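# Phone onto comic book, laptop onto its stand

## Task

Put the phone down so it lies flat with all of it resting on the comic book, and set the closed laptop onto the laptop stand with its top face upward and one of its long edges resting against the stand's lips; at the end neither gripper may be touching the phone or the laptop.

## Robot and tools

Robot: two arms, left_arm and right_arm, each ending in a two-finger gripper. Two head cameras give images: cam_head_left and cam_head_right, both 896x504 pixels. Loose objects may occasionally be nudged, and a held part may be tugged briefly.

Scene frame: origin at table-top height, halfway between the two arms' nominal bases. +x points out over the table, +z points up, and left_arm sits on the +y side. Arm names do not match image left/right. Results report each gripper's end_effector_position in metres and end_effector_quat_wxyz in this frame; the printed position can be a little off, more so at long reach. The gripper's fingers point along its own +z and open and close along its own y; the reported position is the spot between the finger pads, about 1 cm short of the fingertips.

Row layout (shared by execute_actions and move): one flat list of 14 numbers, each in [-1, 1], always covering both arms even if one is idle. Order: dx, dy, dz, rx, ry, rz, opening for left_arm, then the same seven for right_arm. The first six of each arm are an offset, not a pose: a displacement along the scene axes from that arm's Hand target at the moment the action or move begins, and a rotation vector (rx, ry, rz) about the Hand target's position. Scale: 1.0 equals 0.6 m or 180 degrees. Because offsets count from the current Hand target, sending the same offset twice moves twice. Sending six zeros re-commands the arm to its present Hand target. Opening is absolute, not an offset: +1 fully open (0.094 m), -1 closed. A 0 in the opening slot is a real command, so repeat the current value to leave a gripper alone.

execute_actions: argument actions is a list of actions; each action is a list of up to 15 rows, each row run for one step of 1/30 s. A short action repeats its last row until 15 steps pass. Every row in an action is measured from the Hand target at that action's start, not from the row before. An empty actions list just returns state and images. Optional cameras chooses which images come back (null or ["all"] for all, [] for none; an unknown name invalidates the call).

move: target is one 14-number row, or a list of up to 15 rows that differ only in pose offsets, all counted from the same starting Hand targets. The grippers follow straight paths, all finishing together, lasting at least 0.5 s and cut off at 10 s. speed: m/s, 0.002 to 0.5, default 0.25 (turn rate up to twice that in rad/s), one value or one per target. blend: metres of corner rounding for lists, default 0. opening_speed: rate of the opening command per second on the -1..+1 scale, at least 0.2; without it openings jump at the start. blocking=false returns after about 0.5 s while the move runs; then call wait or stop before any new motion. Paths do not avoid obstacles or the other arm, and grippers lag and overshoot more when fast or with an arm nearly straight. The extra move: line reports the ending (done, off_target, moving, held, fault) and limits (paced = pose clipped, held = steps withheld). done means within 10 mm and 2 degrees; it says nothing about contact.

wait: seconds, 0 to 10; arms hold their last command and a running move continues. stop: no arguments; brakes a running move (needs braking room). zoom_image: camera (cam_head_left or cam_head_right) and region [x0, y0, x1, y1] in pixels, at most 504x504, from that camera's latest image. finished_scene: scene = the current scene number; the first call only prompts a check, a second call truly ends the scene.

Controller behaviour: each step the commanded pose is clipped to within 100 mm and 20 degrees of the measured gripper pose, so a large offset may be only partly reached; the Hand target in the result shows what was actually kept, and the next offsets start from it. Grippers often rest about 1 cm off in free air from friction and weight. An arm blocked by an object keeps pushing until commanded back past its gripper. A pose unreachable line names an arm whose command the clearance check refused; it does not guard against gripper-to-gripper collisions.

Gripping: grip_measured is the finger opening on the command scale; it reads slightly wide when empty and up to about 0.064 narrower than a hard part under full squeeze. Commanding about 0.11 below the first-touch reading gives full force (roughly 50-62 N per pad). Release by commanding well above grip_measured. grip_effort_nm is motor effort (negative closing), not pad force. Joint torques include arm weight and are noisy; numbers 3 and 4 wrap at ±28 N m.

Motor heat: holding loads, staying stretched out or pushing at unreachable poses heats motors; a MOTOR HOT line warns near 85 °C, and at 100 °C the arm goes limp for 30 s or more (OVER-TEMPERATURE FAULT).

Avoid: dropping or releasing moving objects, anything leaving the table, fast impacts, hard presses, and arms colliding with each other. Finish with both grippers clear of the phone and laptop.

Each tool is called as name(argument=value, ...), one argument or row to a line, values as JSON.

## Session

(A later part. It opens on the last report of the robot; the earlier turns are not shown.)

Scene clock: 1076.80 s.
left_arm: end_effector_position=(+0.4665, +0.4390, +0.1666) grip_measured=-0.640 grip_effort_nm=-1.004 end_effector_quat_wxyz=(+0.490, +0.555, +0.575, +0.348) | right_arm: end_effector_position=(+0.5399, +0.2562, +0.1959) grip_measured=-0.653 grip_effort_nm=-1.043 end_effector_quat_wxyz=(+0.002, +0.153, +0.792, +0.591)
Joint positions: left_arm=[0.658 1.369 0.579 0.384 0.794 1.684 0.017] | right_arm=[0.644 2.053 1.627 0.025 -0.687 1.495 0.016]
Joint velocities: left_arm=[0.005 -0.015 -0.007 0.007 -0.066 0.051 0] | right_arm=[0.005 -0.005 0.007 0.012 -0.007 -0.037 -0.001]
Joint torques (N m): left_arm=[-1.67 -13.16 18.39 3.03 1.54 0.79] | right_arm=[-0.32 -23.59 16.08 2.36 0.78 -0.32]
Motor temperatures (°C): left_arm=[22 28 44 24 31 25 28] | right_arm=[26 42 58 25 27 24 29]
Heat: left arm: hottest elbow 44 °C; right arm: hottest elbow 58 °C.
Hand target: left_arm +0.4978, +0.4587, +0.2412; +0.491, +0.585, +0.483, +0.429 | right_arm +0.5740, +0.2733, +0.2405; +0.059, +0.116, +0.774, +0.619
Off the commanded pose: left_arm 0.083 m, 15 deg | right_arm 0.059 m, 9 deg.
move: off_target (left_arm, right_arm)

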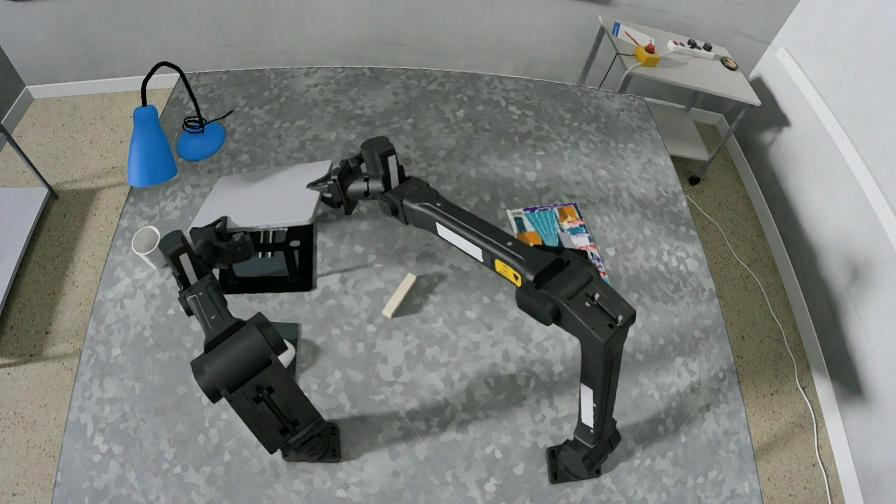

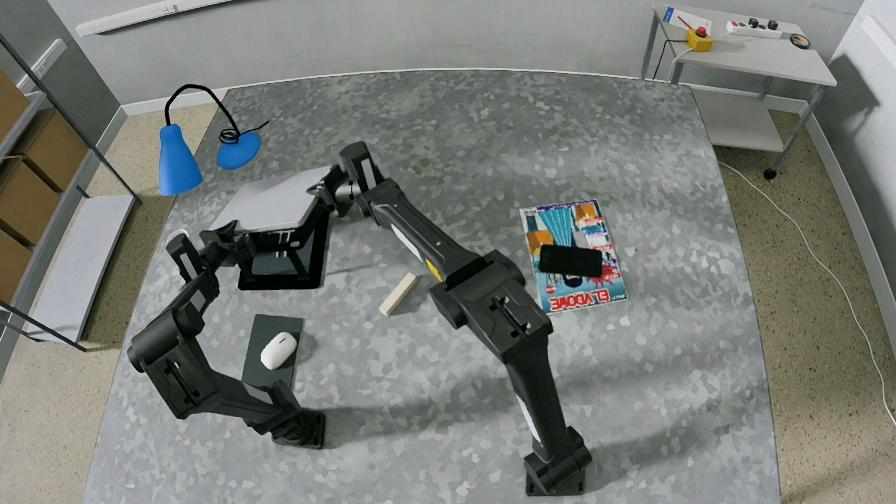

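zoom_image(
  camera="cam_head_left",
  region=[170, 130, 370, 310],
)

zoom_image(
  camera="cam_head_right",
  region=[170, 130, 370, 310],
)

Scaled by 2.520.

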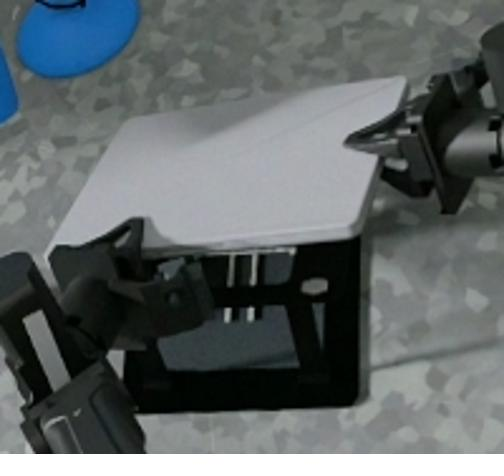

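Scaled by 2.520.

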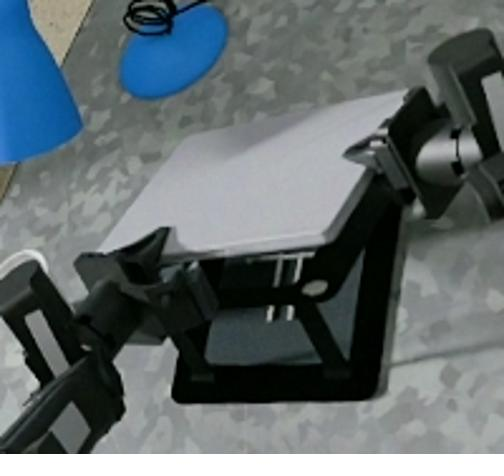

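move(
  target=[0.013,0.008,0.05,0.061,0,-0.022,-1,-0.015,-0.003,-0.045,0.061,0,-0.022,-1],
  speed=0.08,
)

zoom_image(
  camera="cam_head_left",
  region=[170, 130, 370, 310],
)

zoom_image(
  camera="cam_head_right",
  region=[170, 130, 370, 310],
)

Scene clock: 1101.87 s.
left_arm: end_effector_position=(+0.4808, +0.4550, +0.1793) grip_measured=-0.641 grip_effort_nm=-1.009 end_effector_quat_wxyz=(+0.453, +0.612, +0.533, +0.370) | right_arm: end_effector_position=(+0.5467, +0.2703, +0.1794) grip_measured=-0.659 grip_effort_nm=-1.033 end_effector_quat_wxyz=(+0.016, +0.178, +0.728, +0.662)
Joint positions: left_arm=[0.668 1.382 0.677 0.229 0.807 1.895 0.017] | right_arm=[0.662 2.126 1.561 0.413 -0.634 1.696 0.016]
Joint velocities: left_arm=[-0.005 -0.015 0.002 -0.007 0.037 0.007 -0.001] | right_arm=[0.005 0.005 -0.012 -0.002 -0.051 -0.037 0]
Joint torques (N m): left_arm=[-2.08 -17.03 18.36 2.18 2.14 1.1] | right_arm=[0.03 -26.87 10.51 3.38 1.07 -0.43]
Motor temperatures (°C): left_arm=[22 29 47 24 33 25 28] | right_arm=[26 41 61 25 26 25 29]
Heat: left arm: hottest elbow 47 °C; right arm: hottest elbow 61 °C.
Hand target: left_arm +0.5059, +0.4634, +0.2711; +0.447, +0.646, +0.419, +0.456 | right_arm +0.5640, +0.2712, +0.2132; +0.070, +0.147, +0.708, +0.687
Off the commanded pose: left_arm 0.096 m, 17 deg | right_arm 0.039 m, 8 deg.
move: off_target (left_arm, right_arm); limits=paced

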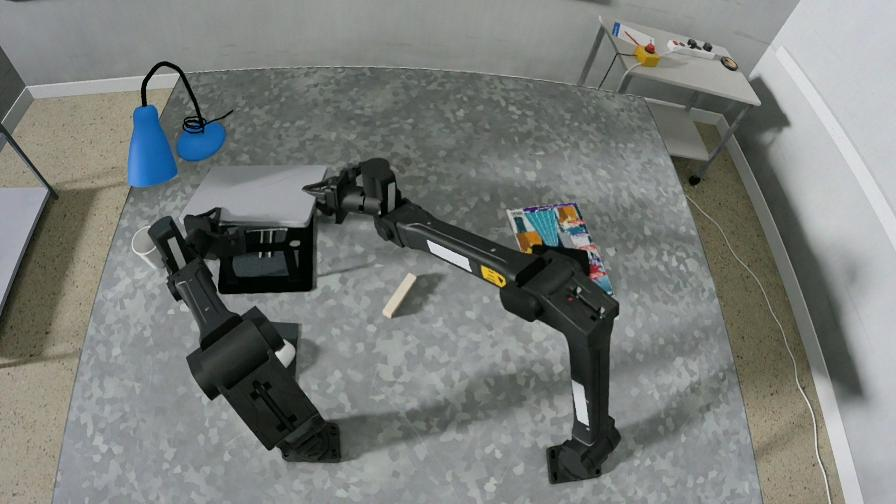

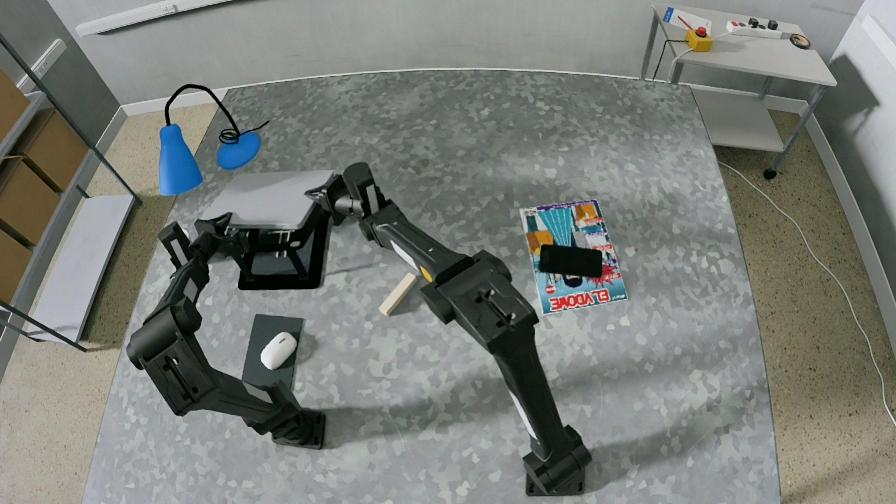

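Scaled by 2.520.

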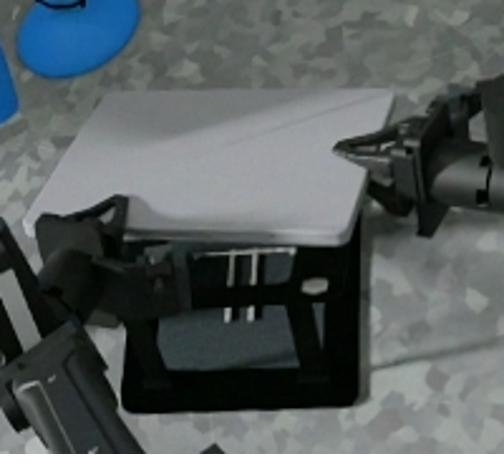

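Scaled by 2.520.

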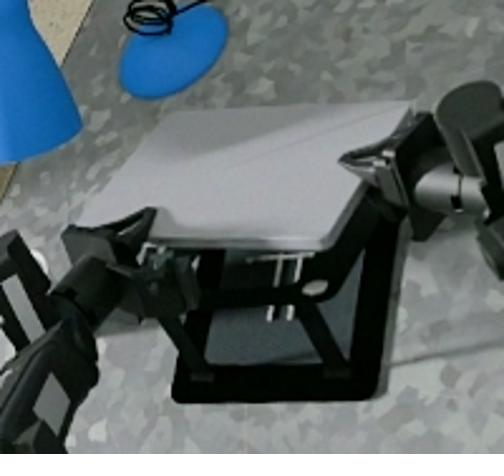

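move(
  target=[-0.059,-0.025,-0.015,0.03,0,0.025,-1,-0.028,-0.015,-0.055,0.03,0,0.025,-1],
  speed=0.08,
)

zoom_image(
  camera="cam_head_left",
  region=[170, 130, 370, 310],
)

zoom_image(
  camera="cam_head_right",
  region=[170, 130, 370, 310],
)

Scene clock: 1119.70 s.
left_arm: end_effector_position=(+0.4650, +0.4523, +0.1942) grip_measured=-0.642 grip_effort_nm=-1.009 end_effector_quat_wxyz=(+0.411, +0.629, +0.510, +0.419) | right_arm: end_effector_position=(+0.5321, +0.2699, +0.1636) grip_measured=-0.659 grip_effort_nm=-1.038 end_effector_quat_wxyz=(-0.010, +0.156, +0.690, +0.707)
Joint positions: left_arm=[0.668 1.29 0.632 0.221 0.742 1.99 0.017] | right_arm=[0.662 2.183 1.511 0.672 -0.695 1.808 0.016]
Joint velocities: left_arm=[0.005 -0.015 -0.007 -0.022 -0.007 -0.007 0.001] | right_arm=[-0.005 0.015 -0.007 0.002 -0.051 0.037 0]
Joint torques (N m): left_arm=[-1.61 -17.61 12.81 2.97 1.11 0.8] | right_arm=[-0.79 -26.05 8.76 2.85 0.21 -0.58]
Motor temperatures (°C): left_arm=[22 30 48 24 36 25 28] | right_arm=[26 44 56 25 27 25 29]
Heat: left arm: hottest elbow 48 °C; right arm: hottest elbow 56 °C.
Hand target: left_arm +0.4702, +0.4489, +0.2621; +0.398, +0.649, +0.422, +0.493 | right_arm +0.5462, +0.2619, +0.1800; +0.037, +0.123, +0.680, +0.722
Off the commanded pose: left_arm 0.068 m, 13 deg | right_arm 0.024 m, 7 deg.
move: off_target (left_arm, right_arm)

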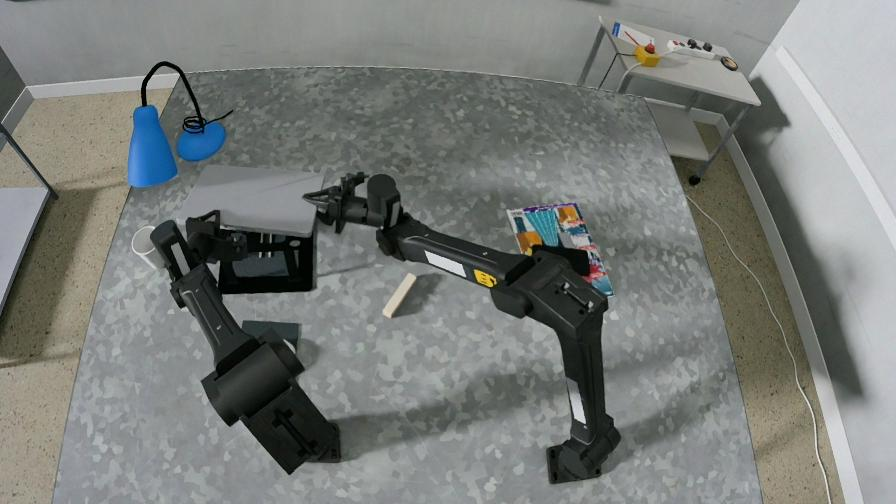

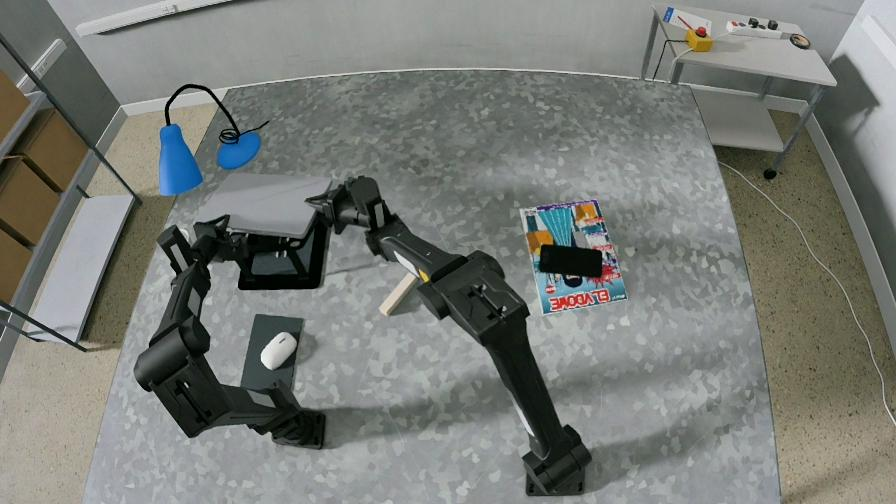

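Scaled by 2.520.

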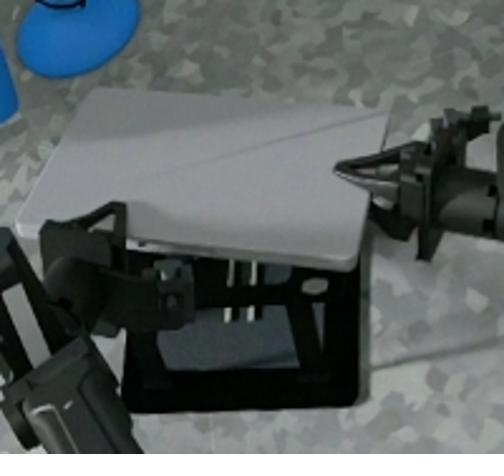

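Scaled by 2.520.

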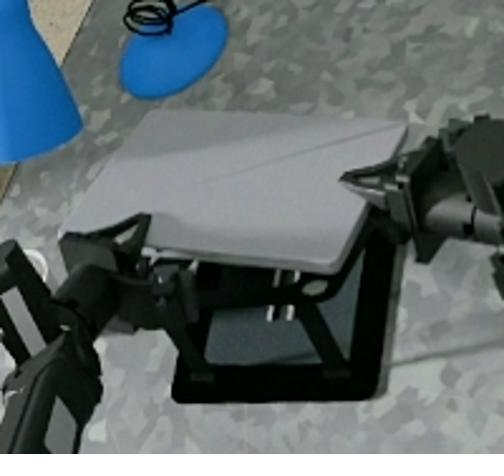

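move(
  target=[-0.05,-0.033,-0.055,-0.017,0,0.05,-1,0.025,-0.016,-0.033,-0.017,0,0.05,-1],
  speed=0.08,
)

zoom_image(
  camera="cam_head_left",
  region=[170, 130, 370, 310],
)

zoom_image(
  camera="cam_head_right",
  region=[170, 130, 370, 310],
)

Scene clock: 1130.17 s.
left_arm: end_effector_position=(+0.4272, +0.4286, +0.1628) grip_measured=-0.643 grip_effort_nm=-1.009 end_effector_quat_wxyz=(+0.377, +0.591, +0.571, +0.427) | right_arm: end_effector_position=(+0.5203, +0.2562, +0.1314) grip_measured=-0.659 grip_effort_nm=-1.043 end_effector_quat_wxyz=(-0.081, +0.115, +0.715, +0.685)
Joint positions: left_arm=[0.626 1.18 0.458 0.293 0.567 1.891 0.017] | right_arm=[0.627 2.22 1.521 0.622 -0.896 1.788 0.016]
Joint velocities: left_arm=[0.005 -0.005 -0.017 -0.002 -0.007 0.022 0] | right_arm=[-0.005 -0.005 -0.017 -0.007 0.037 0.037 -0.001]
Joint torques (N m): left_arm=[-1.96 -13.98 12.1 4.68 0.69 0.69] | right_arm=[-1.96 -24.64 13.5 1.69 -0.11 -0.86]
Motor temperatures (°C): left_arm=[22 30 46 24 34 25 29] | right_arm=[26 44 55 25 26 25 29]
Heat: left arm: hottest elbow 46 °C; right arm: hottest elbow 55 °C.
Hand target: left_arm +0.4396, +0.4295, +0.2295; +0.376, +0.602, +0.484, +0.512 | right_arm +0.5607, +0.2518, +0.1602; -0.017, +0.068, +0.706, +0.705
Off the commanded pose: left_arm 0.068 m, 14 deg | right_arm 0.050 m, 9 deg.
move: off_target (left_arm, right_arm)

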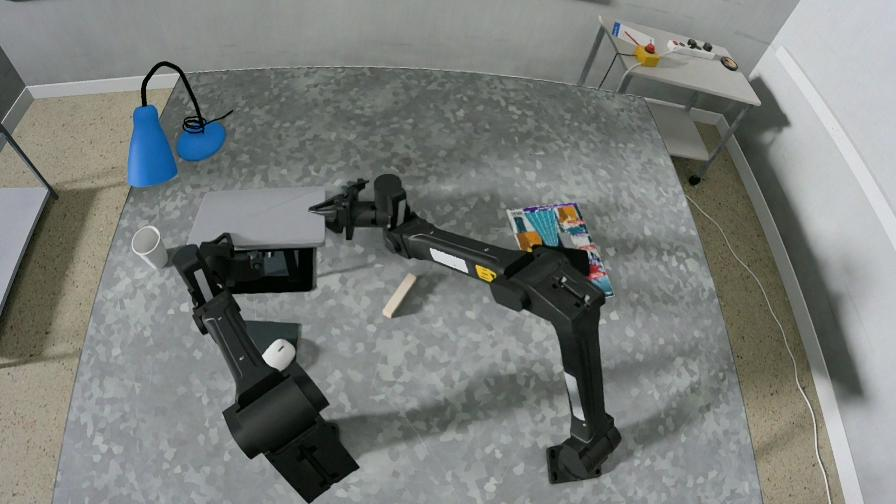

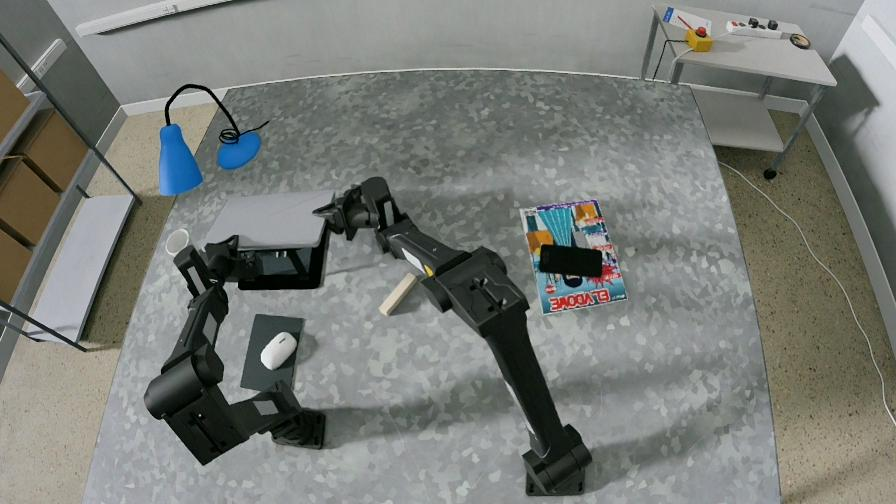

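Scaled by 2.520.

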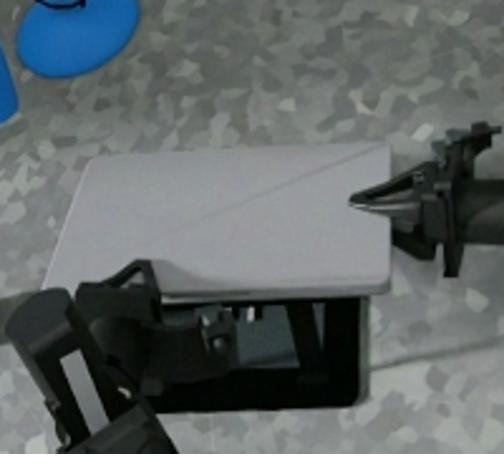

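Scaled by 2.520.

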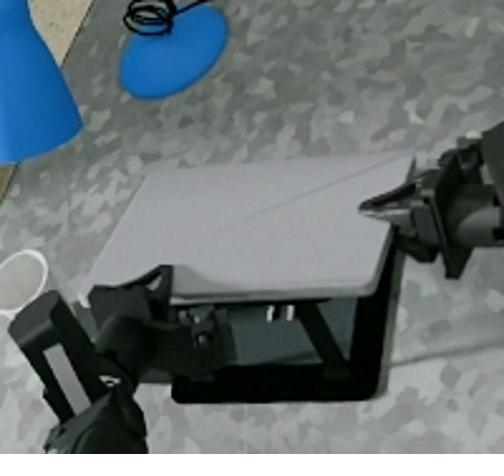

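move(
  target=[0,0,-0.05,0,0,0,-1,0,0,-0.05,0,0,0,-1],
  speed=0.06,
)

zoom_image(
  camera="cam_head_left",
  region=[170, 130, 370, 310],
)

zoom_image(
  camera="cam_head_right",
  region=[170, 130, 370, 310],
)

Scene clock: 1149.23 s.
left_arm: end_effector_position=(+0.4279, +0.4292, +0.1634) grip_measured=-0.644 grip_effort_nm=-1.009 end_effector_quat_wxyz=(+0.381, +0.585, +0.555, +0.454) | right_arm: end_effector_position=(+0.5241, +0.2590, +0.1283) grip_measured=-0.656 grip_effort_nm=-1.038 end_effector_quat_wxyz=(-0.071, +0.099, +0.710, +0.693)
Joint positions: left_arm=[0.625 1.203 0.428 0.415 0.563 1.882 0.017] | right_arm=[0.626 2.244 1.541 0.657 -0.902 1.775 0.016]
Joint velocities: left_arm=[0.005 -0.005 -0.002 -0.002 0.007 -0.022 0] | right_arm=[-0.015 -0.005 -0.007 0.002 -0.037 -0.007 0]
Joint torques (N m): left_arm=[-1.67 -10.05 10.78 4.38 0.89 0.76] | right_arm=[-1.85 -22.83 12.25 1.84 0.12 -0.73]
Motor temperatures (°C): left_arm=[22 30 44 24 32 25 29] | right_arm=[26 42 57 25 26 25 29]
Heat: left arm: hottest elbow 44 °C; right arm: hottest elbow 57 °C.
Hand target: left_arm +0.4394, +0.4296, +0.1997; +0.376, +0.602, +0.484, +0.512 | right_arm +0.5600, +0.2517, +0.1301; -0.017, +0.068, +0.706, +0.705
Off the commanded pose: left_arm 0.038 m, 11 deg | right_arm 0.037 m, 7 deg.
move: off_target (left_arm, right_arm)

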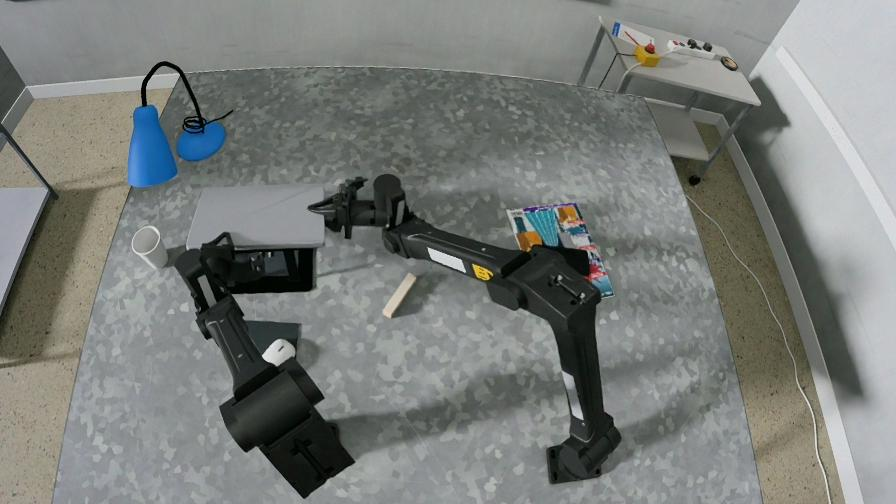

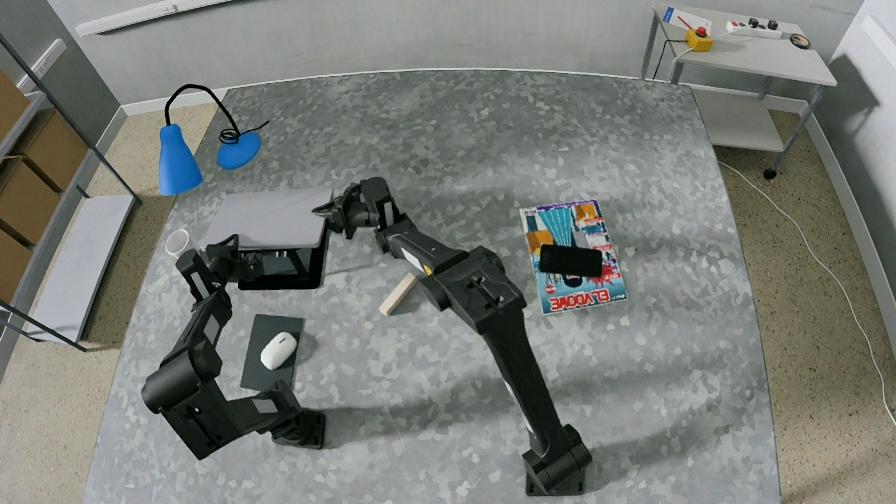

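Scaled by 2.520.

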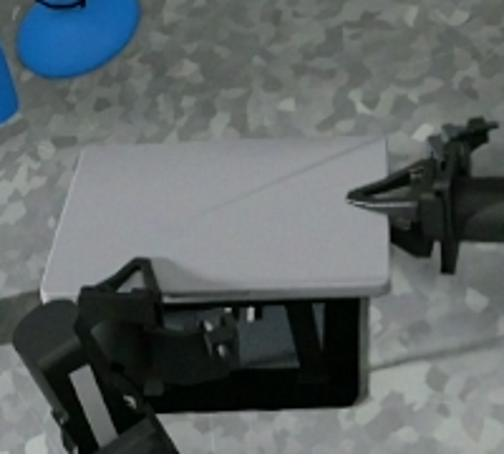

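Scaled by 2.520.

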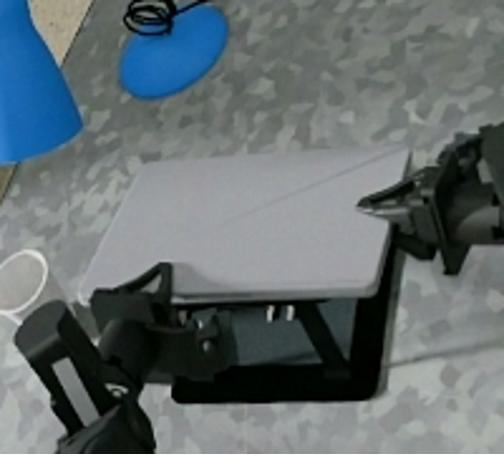

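zoom_image(
  camera="cam_head_left",
  region=[200, 220, 340, 310],
)

zoom_image(
  camera="cam_head_right",
  region=[200, 220, 340, 310],
)

Scaled by 3.600.

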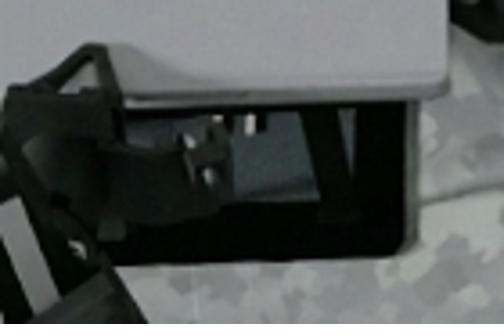

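Scaled by 3.600.

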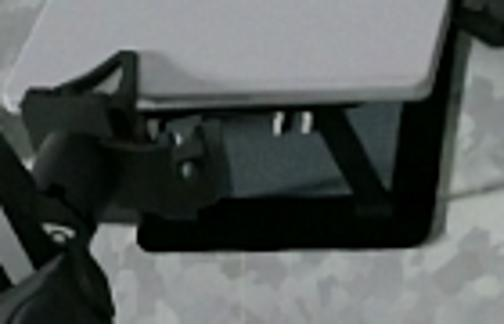

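move(
  target=[
    [0,0,0.1,0,0,0,-1,0,0,0.1,0,0,0,-1],
    [-0.17,0,0.1,0,0,0,-1,-0.17,0,0.1,0,0,0,-1],
  ],
  speed=0.1,
  blend=0.02,
)

zoom_image(
  camera="cam_head_left",
  region=[170, 130, 370, 310],
)

zoom_image(
  camera="cam_head_right",
  region=[170, 130, 370, 310],
)

Scene clock: 1173.83 s.
left_arm: end_effector_position=(+0.3355, +0.4267, +0.1942) grip_measured=-0.646 grip_effort_nm=-1.004 end_effector_quat_wxyz=(+0.390, +0.577, +0.572, +0.433) | right_arm: end_effector_position=(+0.4445, +0.2607, +0.1623) grip_measured=-0.654 grip_effort_nm=-1.038 end_effector_quat_wxyz=(-0.076, +0.096, +0.716, +0.687)
Joint positions: left_arm=[0.873 0.841 0.366 0 0.796 1.979 0.017] | right_arm=[0.702 2.062 1.324 0.672 -0.839 1.764 0.016]
Joint velocities: left_arm=[-0.005 -0.015 0.012 -0.012 0.051 -0.022 0] | right_arm=[-0.005 -0.005 0.002 -0.007 -0.051 -0.139 -0.001]
Joint torques (N m): left_arm=[-1.03 -9.7 15.47 3.17 1.82 0.74] | right_arm=[-0.44 -26.29 7.69 2.14 1.09 -0.62]
Motor temperatures (°C): left_arm=[22 29 43 25 32 25 29] | right_arm=[26 41 54 25 25 26 29]
Heat: left arm: hottest elbow 43 °C; right arm: hottest elbow 54 °C.
Hand target: left_arm +0.3383, +0.4307, +0.2593; +0.375, +0.603, +0.484, +0.511 | right_arm +0.4594, +0.2534, +0.1922; -0.017, +0.068, +0.706, +0.705
Off the commanded pose: left_arm 0.066 m, 14 deg | right_arm 0.032 m, 8 deg.
move: off_target (left_arm, right_arm)

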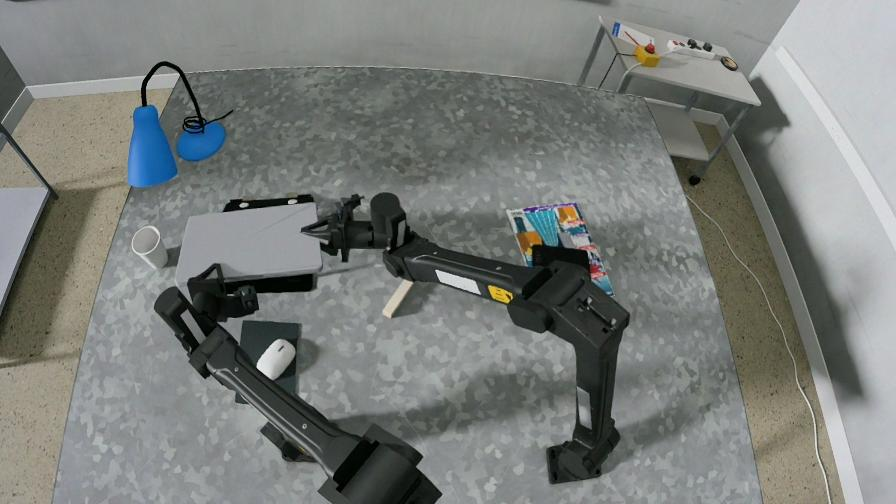

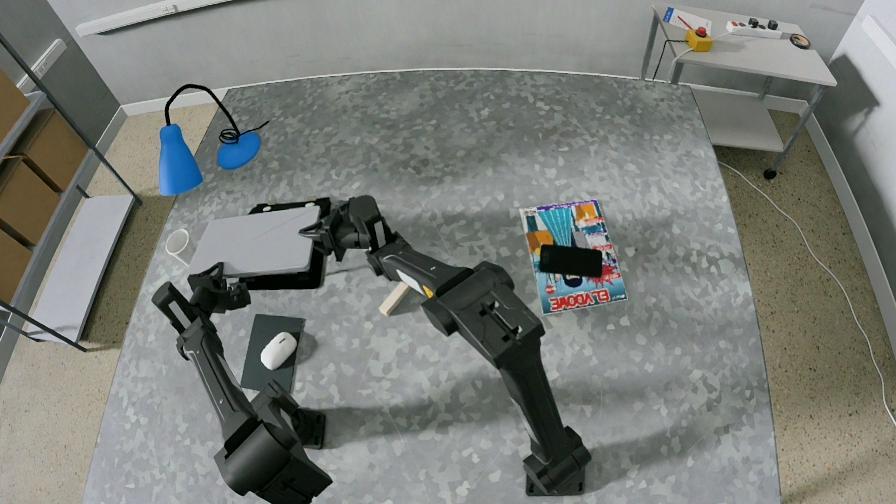

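Scaled by 2.520.

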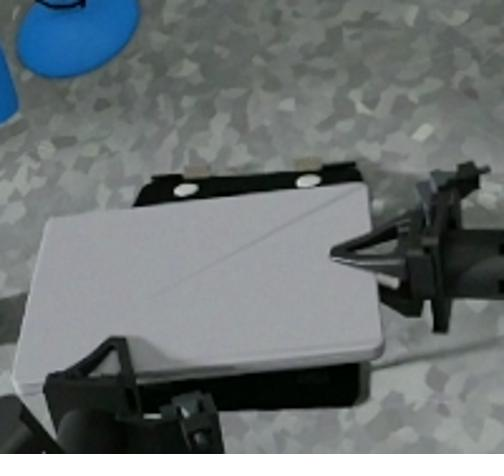

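Scaled by 2.520.

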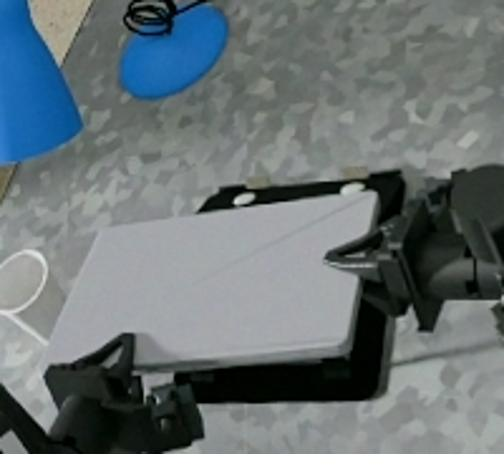

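move(
  target=[0.021,0.007,0.035,0,0.083,-0.014,-1,-0.011,0,0,0,0.083,-0.014,-1],
  speed=0.08,
)

zoom_image(
  camera="cam_head_left",
  region=[170, 130, 370, 310],
)

zoom_image(
  camera="cam_head_right",
  region=[170, 130, 370, 310],
)

Scene clock: 1201.47 s.
left_arm: end_effector_position=(+0.3305, +0.4207, +0.1988) grip_measured=-0.647 grip_effort_nm=-1.004 end_effector_quat_wxyz=(+0.340, +0.590, +0.628, +0.377) | right_arm: end_effector_position=(+0.4405, +0.2591, +0.1564) grip_measured=-0.665 grip_effort_nm=-1.043 end_effector_quat_wxyz=(-0.126, +0.181, +0.708, +0.671)
Joint positions: left_arm=[0.816 0.779 0.465 -0.339 0.649 2.023 0.017] | right_arm=[0.713 2.045 1.292 0.657 -0.785 1.939 0.016]
Joint velocities: left_arm=[-0.015 -0.005 -0.012 0.002 -0.066 0.022 -0.002] | right_arm=[-0.005 -0.015 0.007 -0.002 -0.022 0.007 0]
Joint torques (N m): left_arm=[-1.44 -7.18 22.35 1.32 0.78 0.5] | right_arm=[-0.26 -26.93 7.72 1.58 1.09 -0.05]
Motor temperatures (°C): left_arm=[22 28 43 24 35 25 29] | right_arm=[26 45 49 25 27 26 30]
Heat: left arm: hottest elbow 43 °C; right arm: hottest elbow 49 °C.
Hand target: left_arm +0.3512, +0.4350, +0.2799; +0.319, +0.674, +0.516, +0.421 | right_arm +0.4529, +0.2535, +0.1924; -0.093, +0.174, +0.696, +0.690
Off the commanded pose: left_arm 0.085 m, 17 deg | right_arm 0.038 m, 5 deg.
joint sent to its limit (left arm) — joint 6 (wrist roll), upper limit. The joint targets are off in position and orientation.
move: off_target (left_arm, right_arm)

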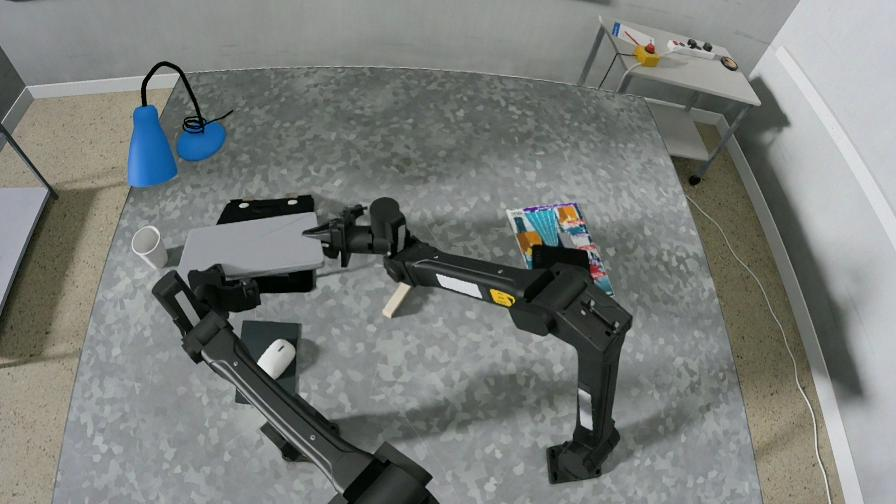

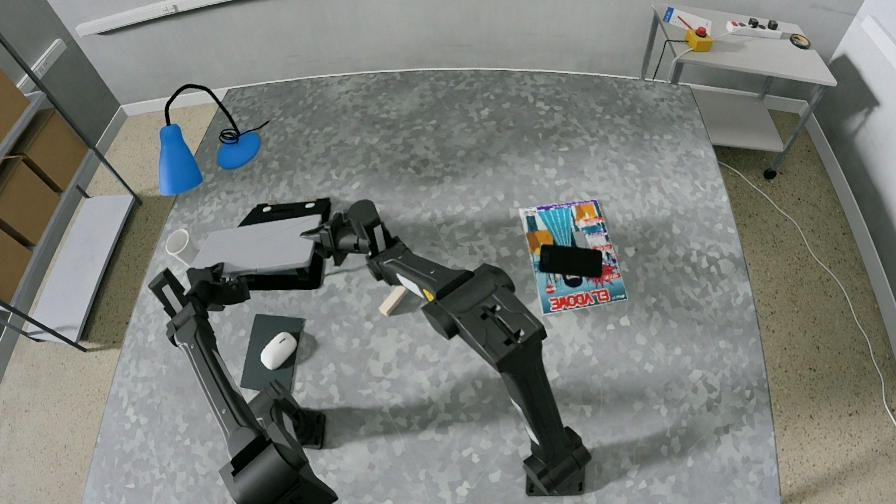

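Scaled by 2.520.

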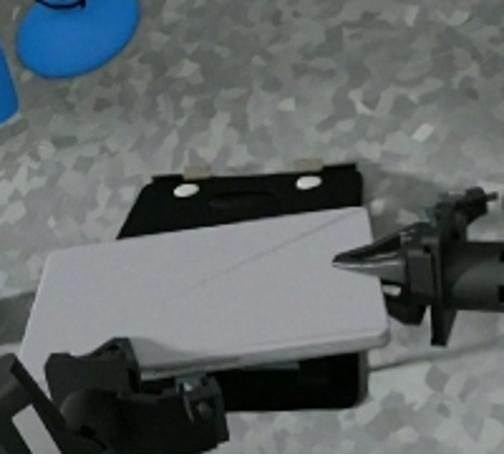

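Scaled by 2.520.

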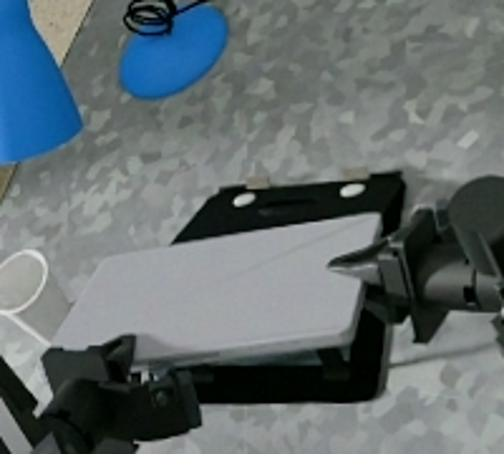

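move(
  target=[0.175,0.016,0.005,0,0,-0.035,-1,0.128,0.003,0.01,0,0,-0.035,-1],
  speed=0.1,
)

zoom_image(
  camera="cam_head_left",
  region=[170, 130, 370, 310],
)

zoom_image(
  camera="cam_head_right",
  region=[170, 130, 370, 310],
)

Scene clock: 1210.77 s.
left_arm: end_effector_position=(+0.3981, +0.4167, +0.1743) grip_measured=-0.647 grip_effort_nm=-1.009 end_effector_quat_wxyz=(+0.353, +0.631, +0.607, +0.330) | right_arm: end_effector_position=(+0.4825, +0.2428, +0.1360) grip_measured=-0.665 grip_effort_nm=-1.038 end_effector_quat_wxyz=(-0.104, +0.247, +0.710, +0.651)
Joint positions: left_arm=[0.663 1.049 0.563 -0.224 0.611 2.014 0.017] | right_arm=[0.672 2.072 1.328 0.571 -0.71 1.951 0.016]
Joint velocities: left_arm=[-0.005 -0.015 0.002 -0.022 0.037 -0.022 0] | right_arm=[-0.005 -0.015 0.002 0.002 -0.022 -0.095 0]
Joint torques (N m): left_arm=[-2.9 -9.82 22.26 3.47 0.81 0.56] | right_arm=[-1.26 -24.12 15.24 2 0.47 -0.16]
Motor temperatures (°C): left_arm=[22 28 46 24 34 25 29] | right_arm=[26 44 49 25 27 25 30]
Heat: left arm: hottest elbow 46 °C; right arm: hottest elbow 49 °C.
Hand target: left_arm +0.4441, +0.4378, +0.2606; +0.342, +0.702, +0.478, +0.403 | right_arm +0.5298, +0.2548, +0.1972; -0.055, +0.212, +0.686, +0.694
Off the commanded pose: left_arm 0.126 m, 19 deg; position clipped | right_arm 0.079 m, 9 deg.
joint sent to its limit (left arm) — joint 6 (wrist roll), upper limit. The joint targets are off in position and orientation.
move: off_target (left_arm, right_arm); limits=paced

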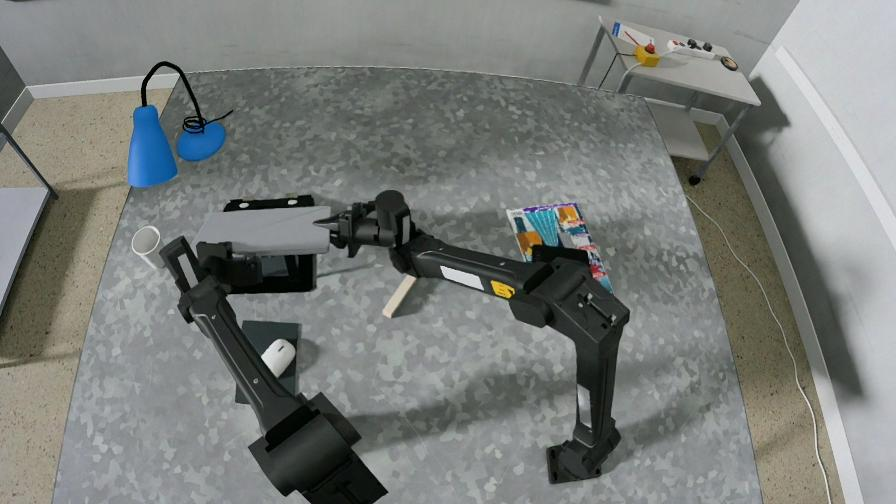

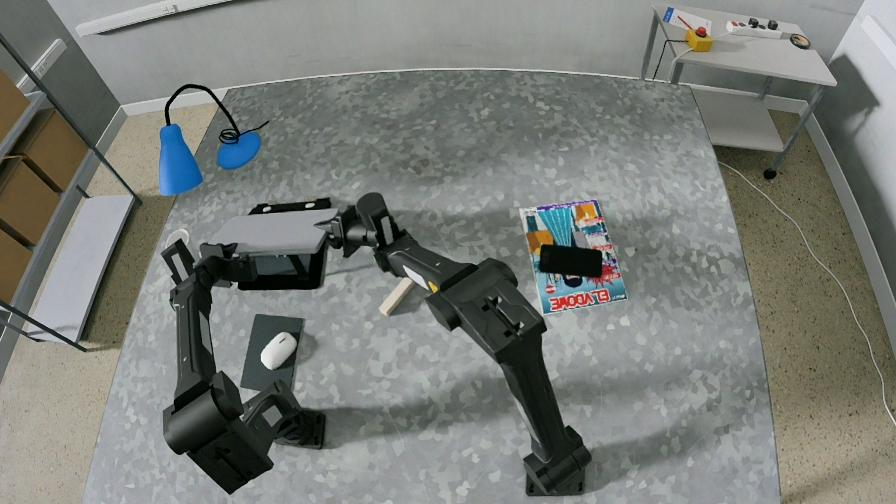

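Scaled by 2.520.

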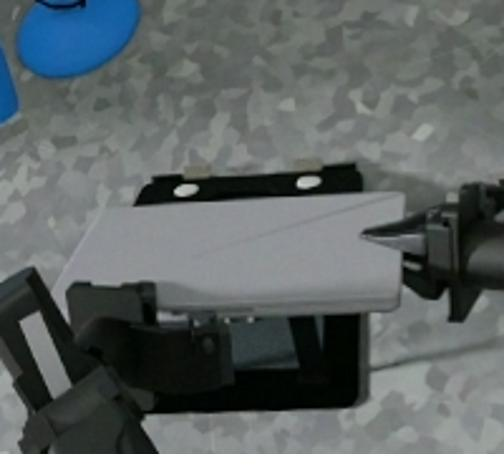

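Scaled by 2.520.

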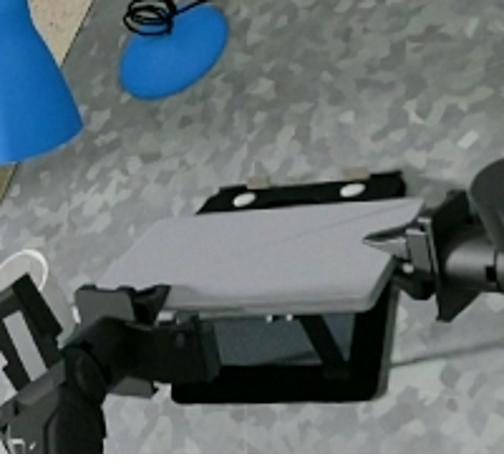

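move(
  target=[0.02,0.025,0.055,0,0,0.01,-1,0.02,0.028,0.055,0,0,0.01,-1],
  speed=0.08,
)

zoom_image(
  camera="cam_head_left",
  region=[170, 130, 370, 310],
)

zoom_image(
  camera="cam_head_right",
  region=[170, 130, 370, 310],
)

Scene clock: 1219.87 s.
left_arm: end_effector_position=(+0.4074, +0.4275, +0.1863) grip_measured=-0.647 grip_effort_nm=-1.009 end_effector_quat_wxyz=(+0.351, +0.622, +0.614, +0.337) | right_arm: end_effector_position=(+0.4960, +0.2554, +0.1515) grip_measured=-0.665 grip_effort_nm=-1.033 end_effector_quat_wxyz=(-0.113, +0.241, +0.718, +0.644)
Joint positions: left_arm=[0.663 1.065 0.602 -0.226 0.594 1.989 0.017] | right_arm=[0.67 2.082 1.415 0.469 -0.736 1.934 0.016]
Joint velocities: left_arm=[-0.015 0.005 0.002 0.002 -0.037 -0.066 0] | right_arm=[-0.005 -0.015 0.007 0.002 -0.007 -0.066 -0.001]
Joint torques (N m): left_arm=[-2.2 -9.76 22.82 2.43 0.93 0.86] | right_arm=[-0.97 -25.88 16.62 1.94 0.32 -0.03]
Motor temperatures (°C): left_arm=[22 28 50 24 33 25 29] | right_arm=[26 44 53 25 26 25 30]
Heat: left arm: hottest elbow 50 °C; right arm: hottest elbow 53 °C.
Hand target: left_arm +0.4479, +0.4483, +0.2750; +0.335, +0.694, +0.489, +0.408 | right_arm +0.5426, +0.2714, +0.2301; -0.066, +0.201, +0.689, +0.693
Off the commanded pose: left_arm 0.121 m, 19 deg; position clipped | right_arm 0.093 m, 10 deg.
joint sent to its limit (left arm) — joint 6 (wrist roll), upper limit. The joint targets are off in position and orientation.
move: off_target (left_arm, right_arm); limits=paced

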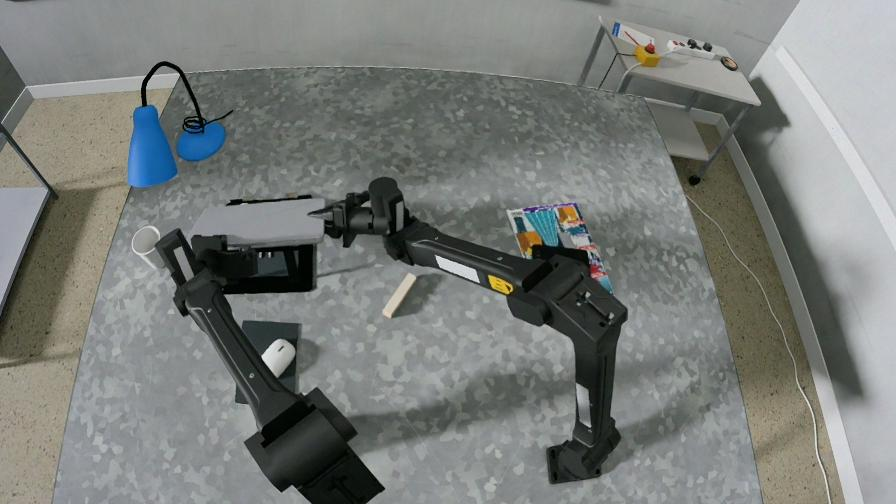

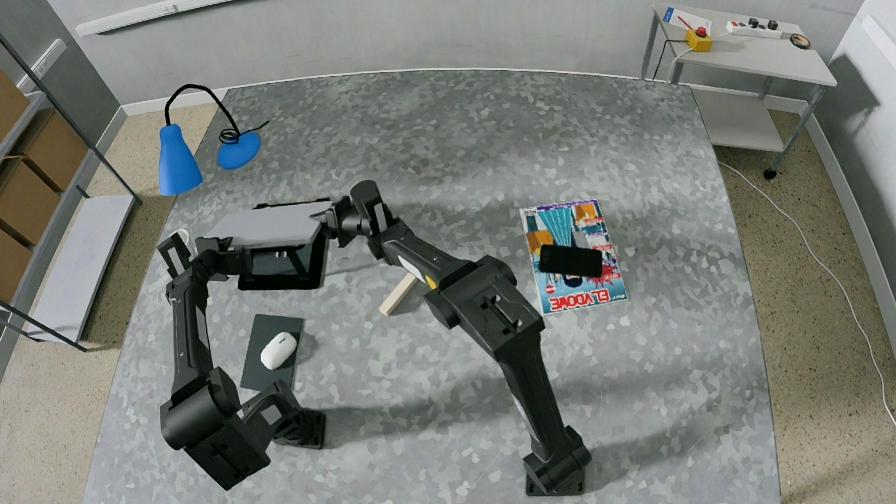

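Scaled by 2.520.

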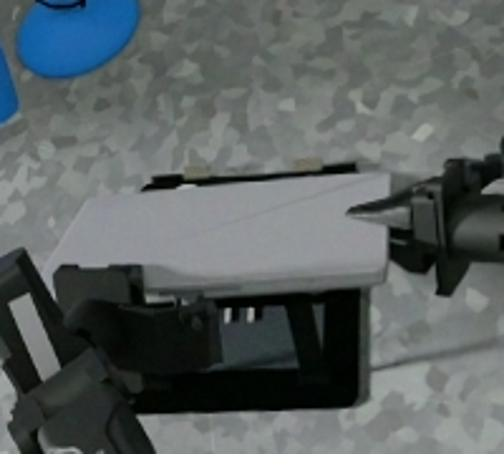

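Scaled by 2.520.

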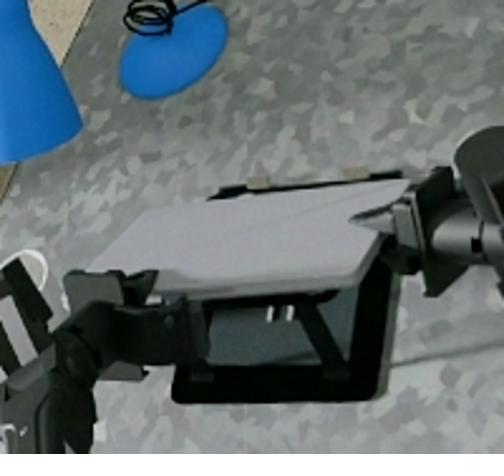

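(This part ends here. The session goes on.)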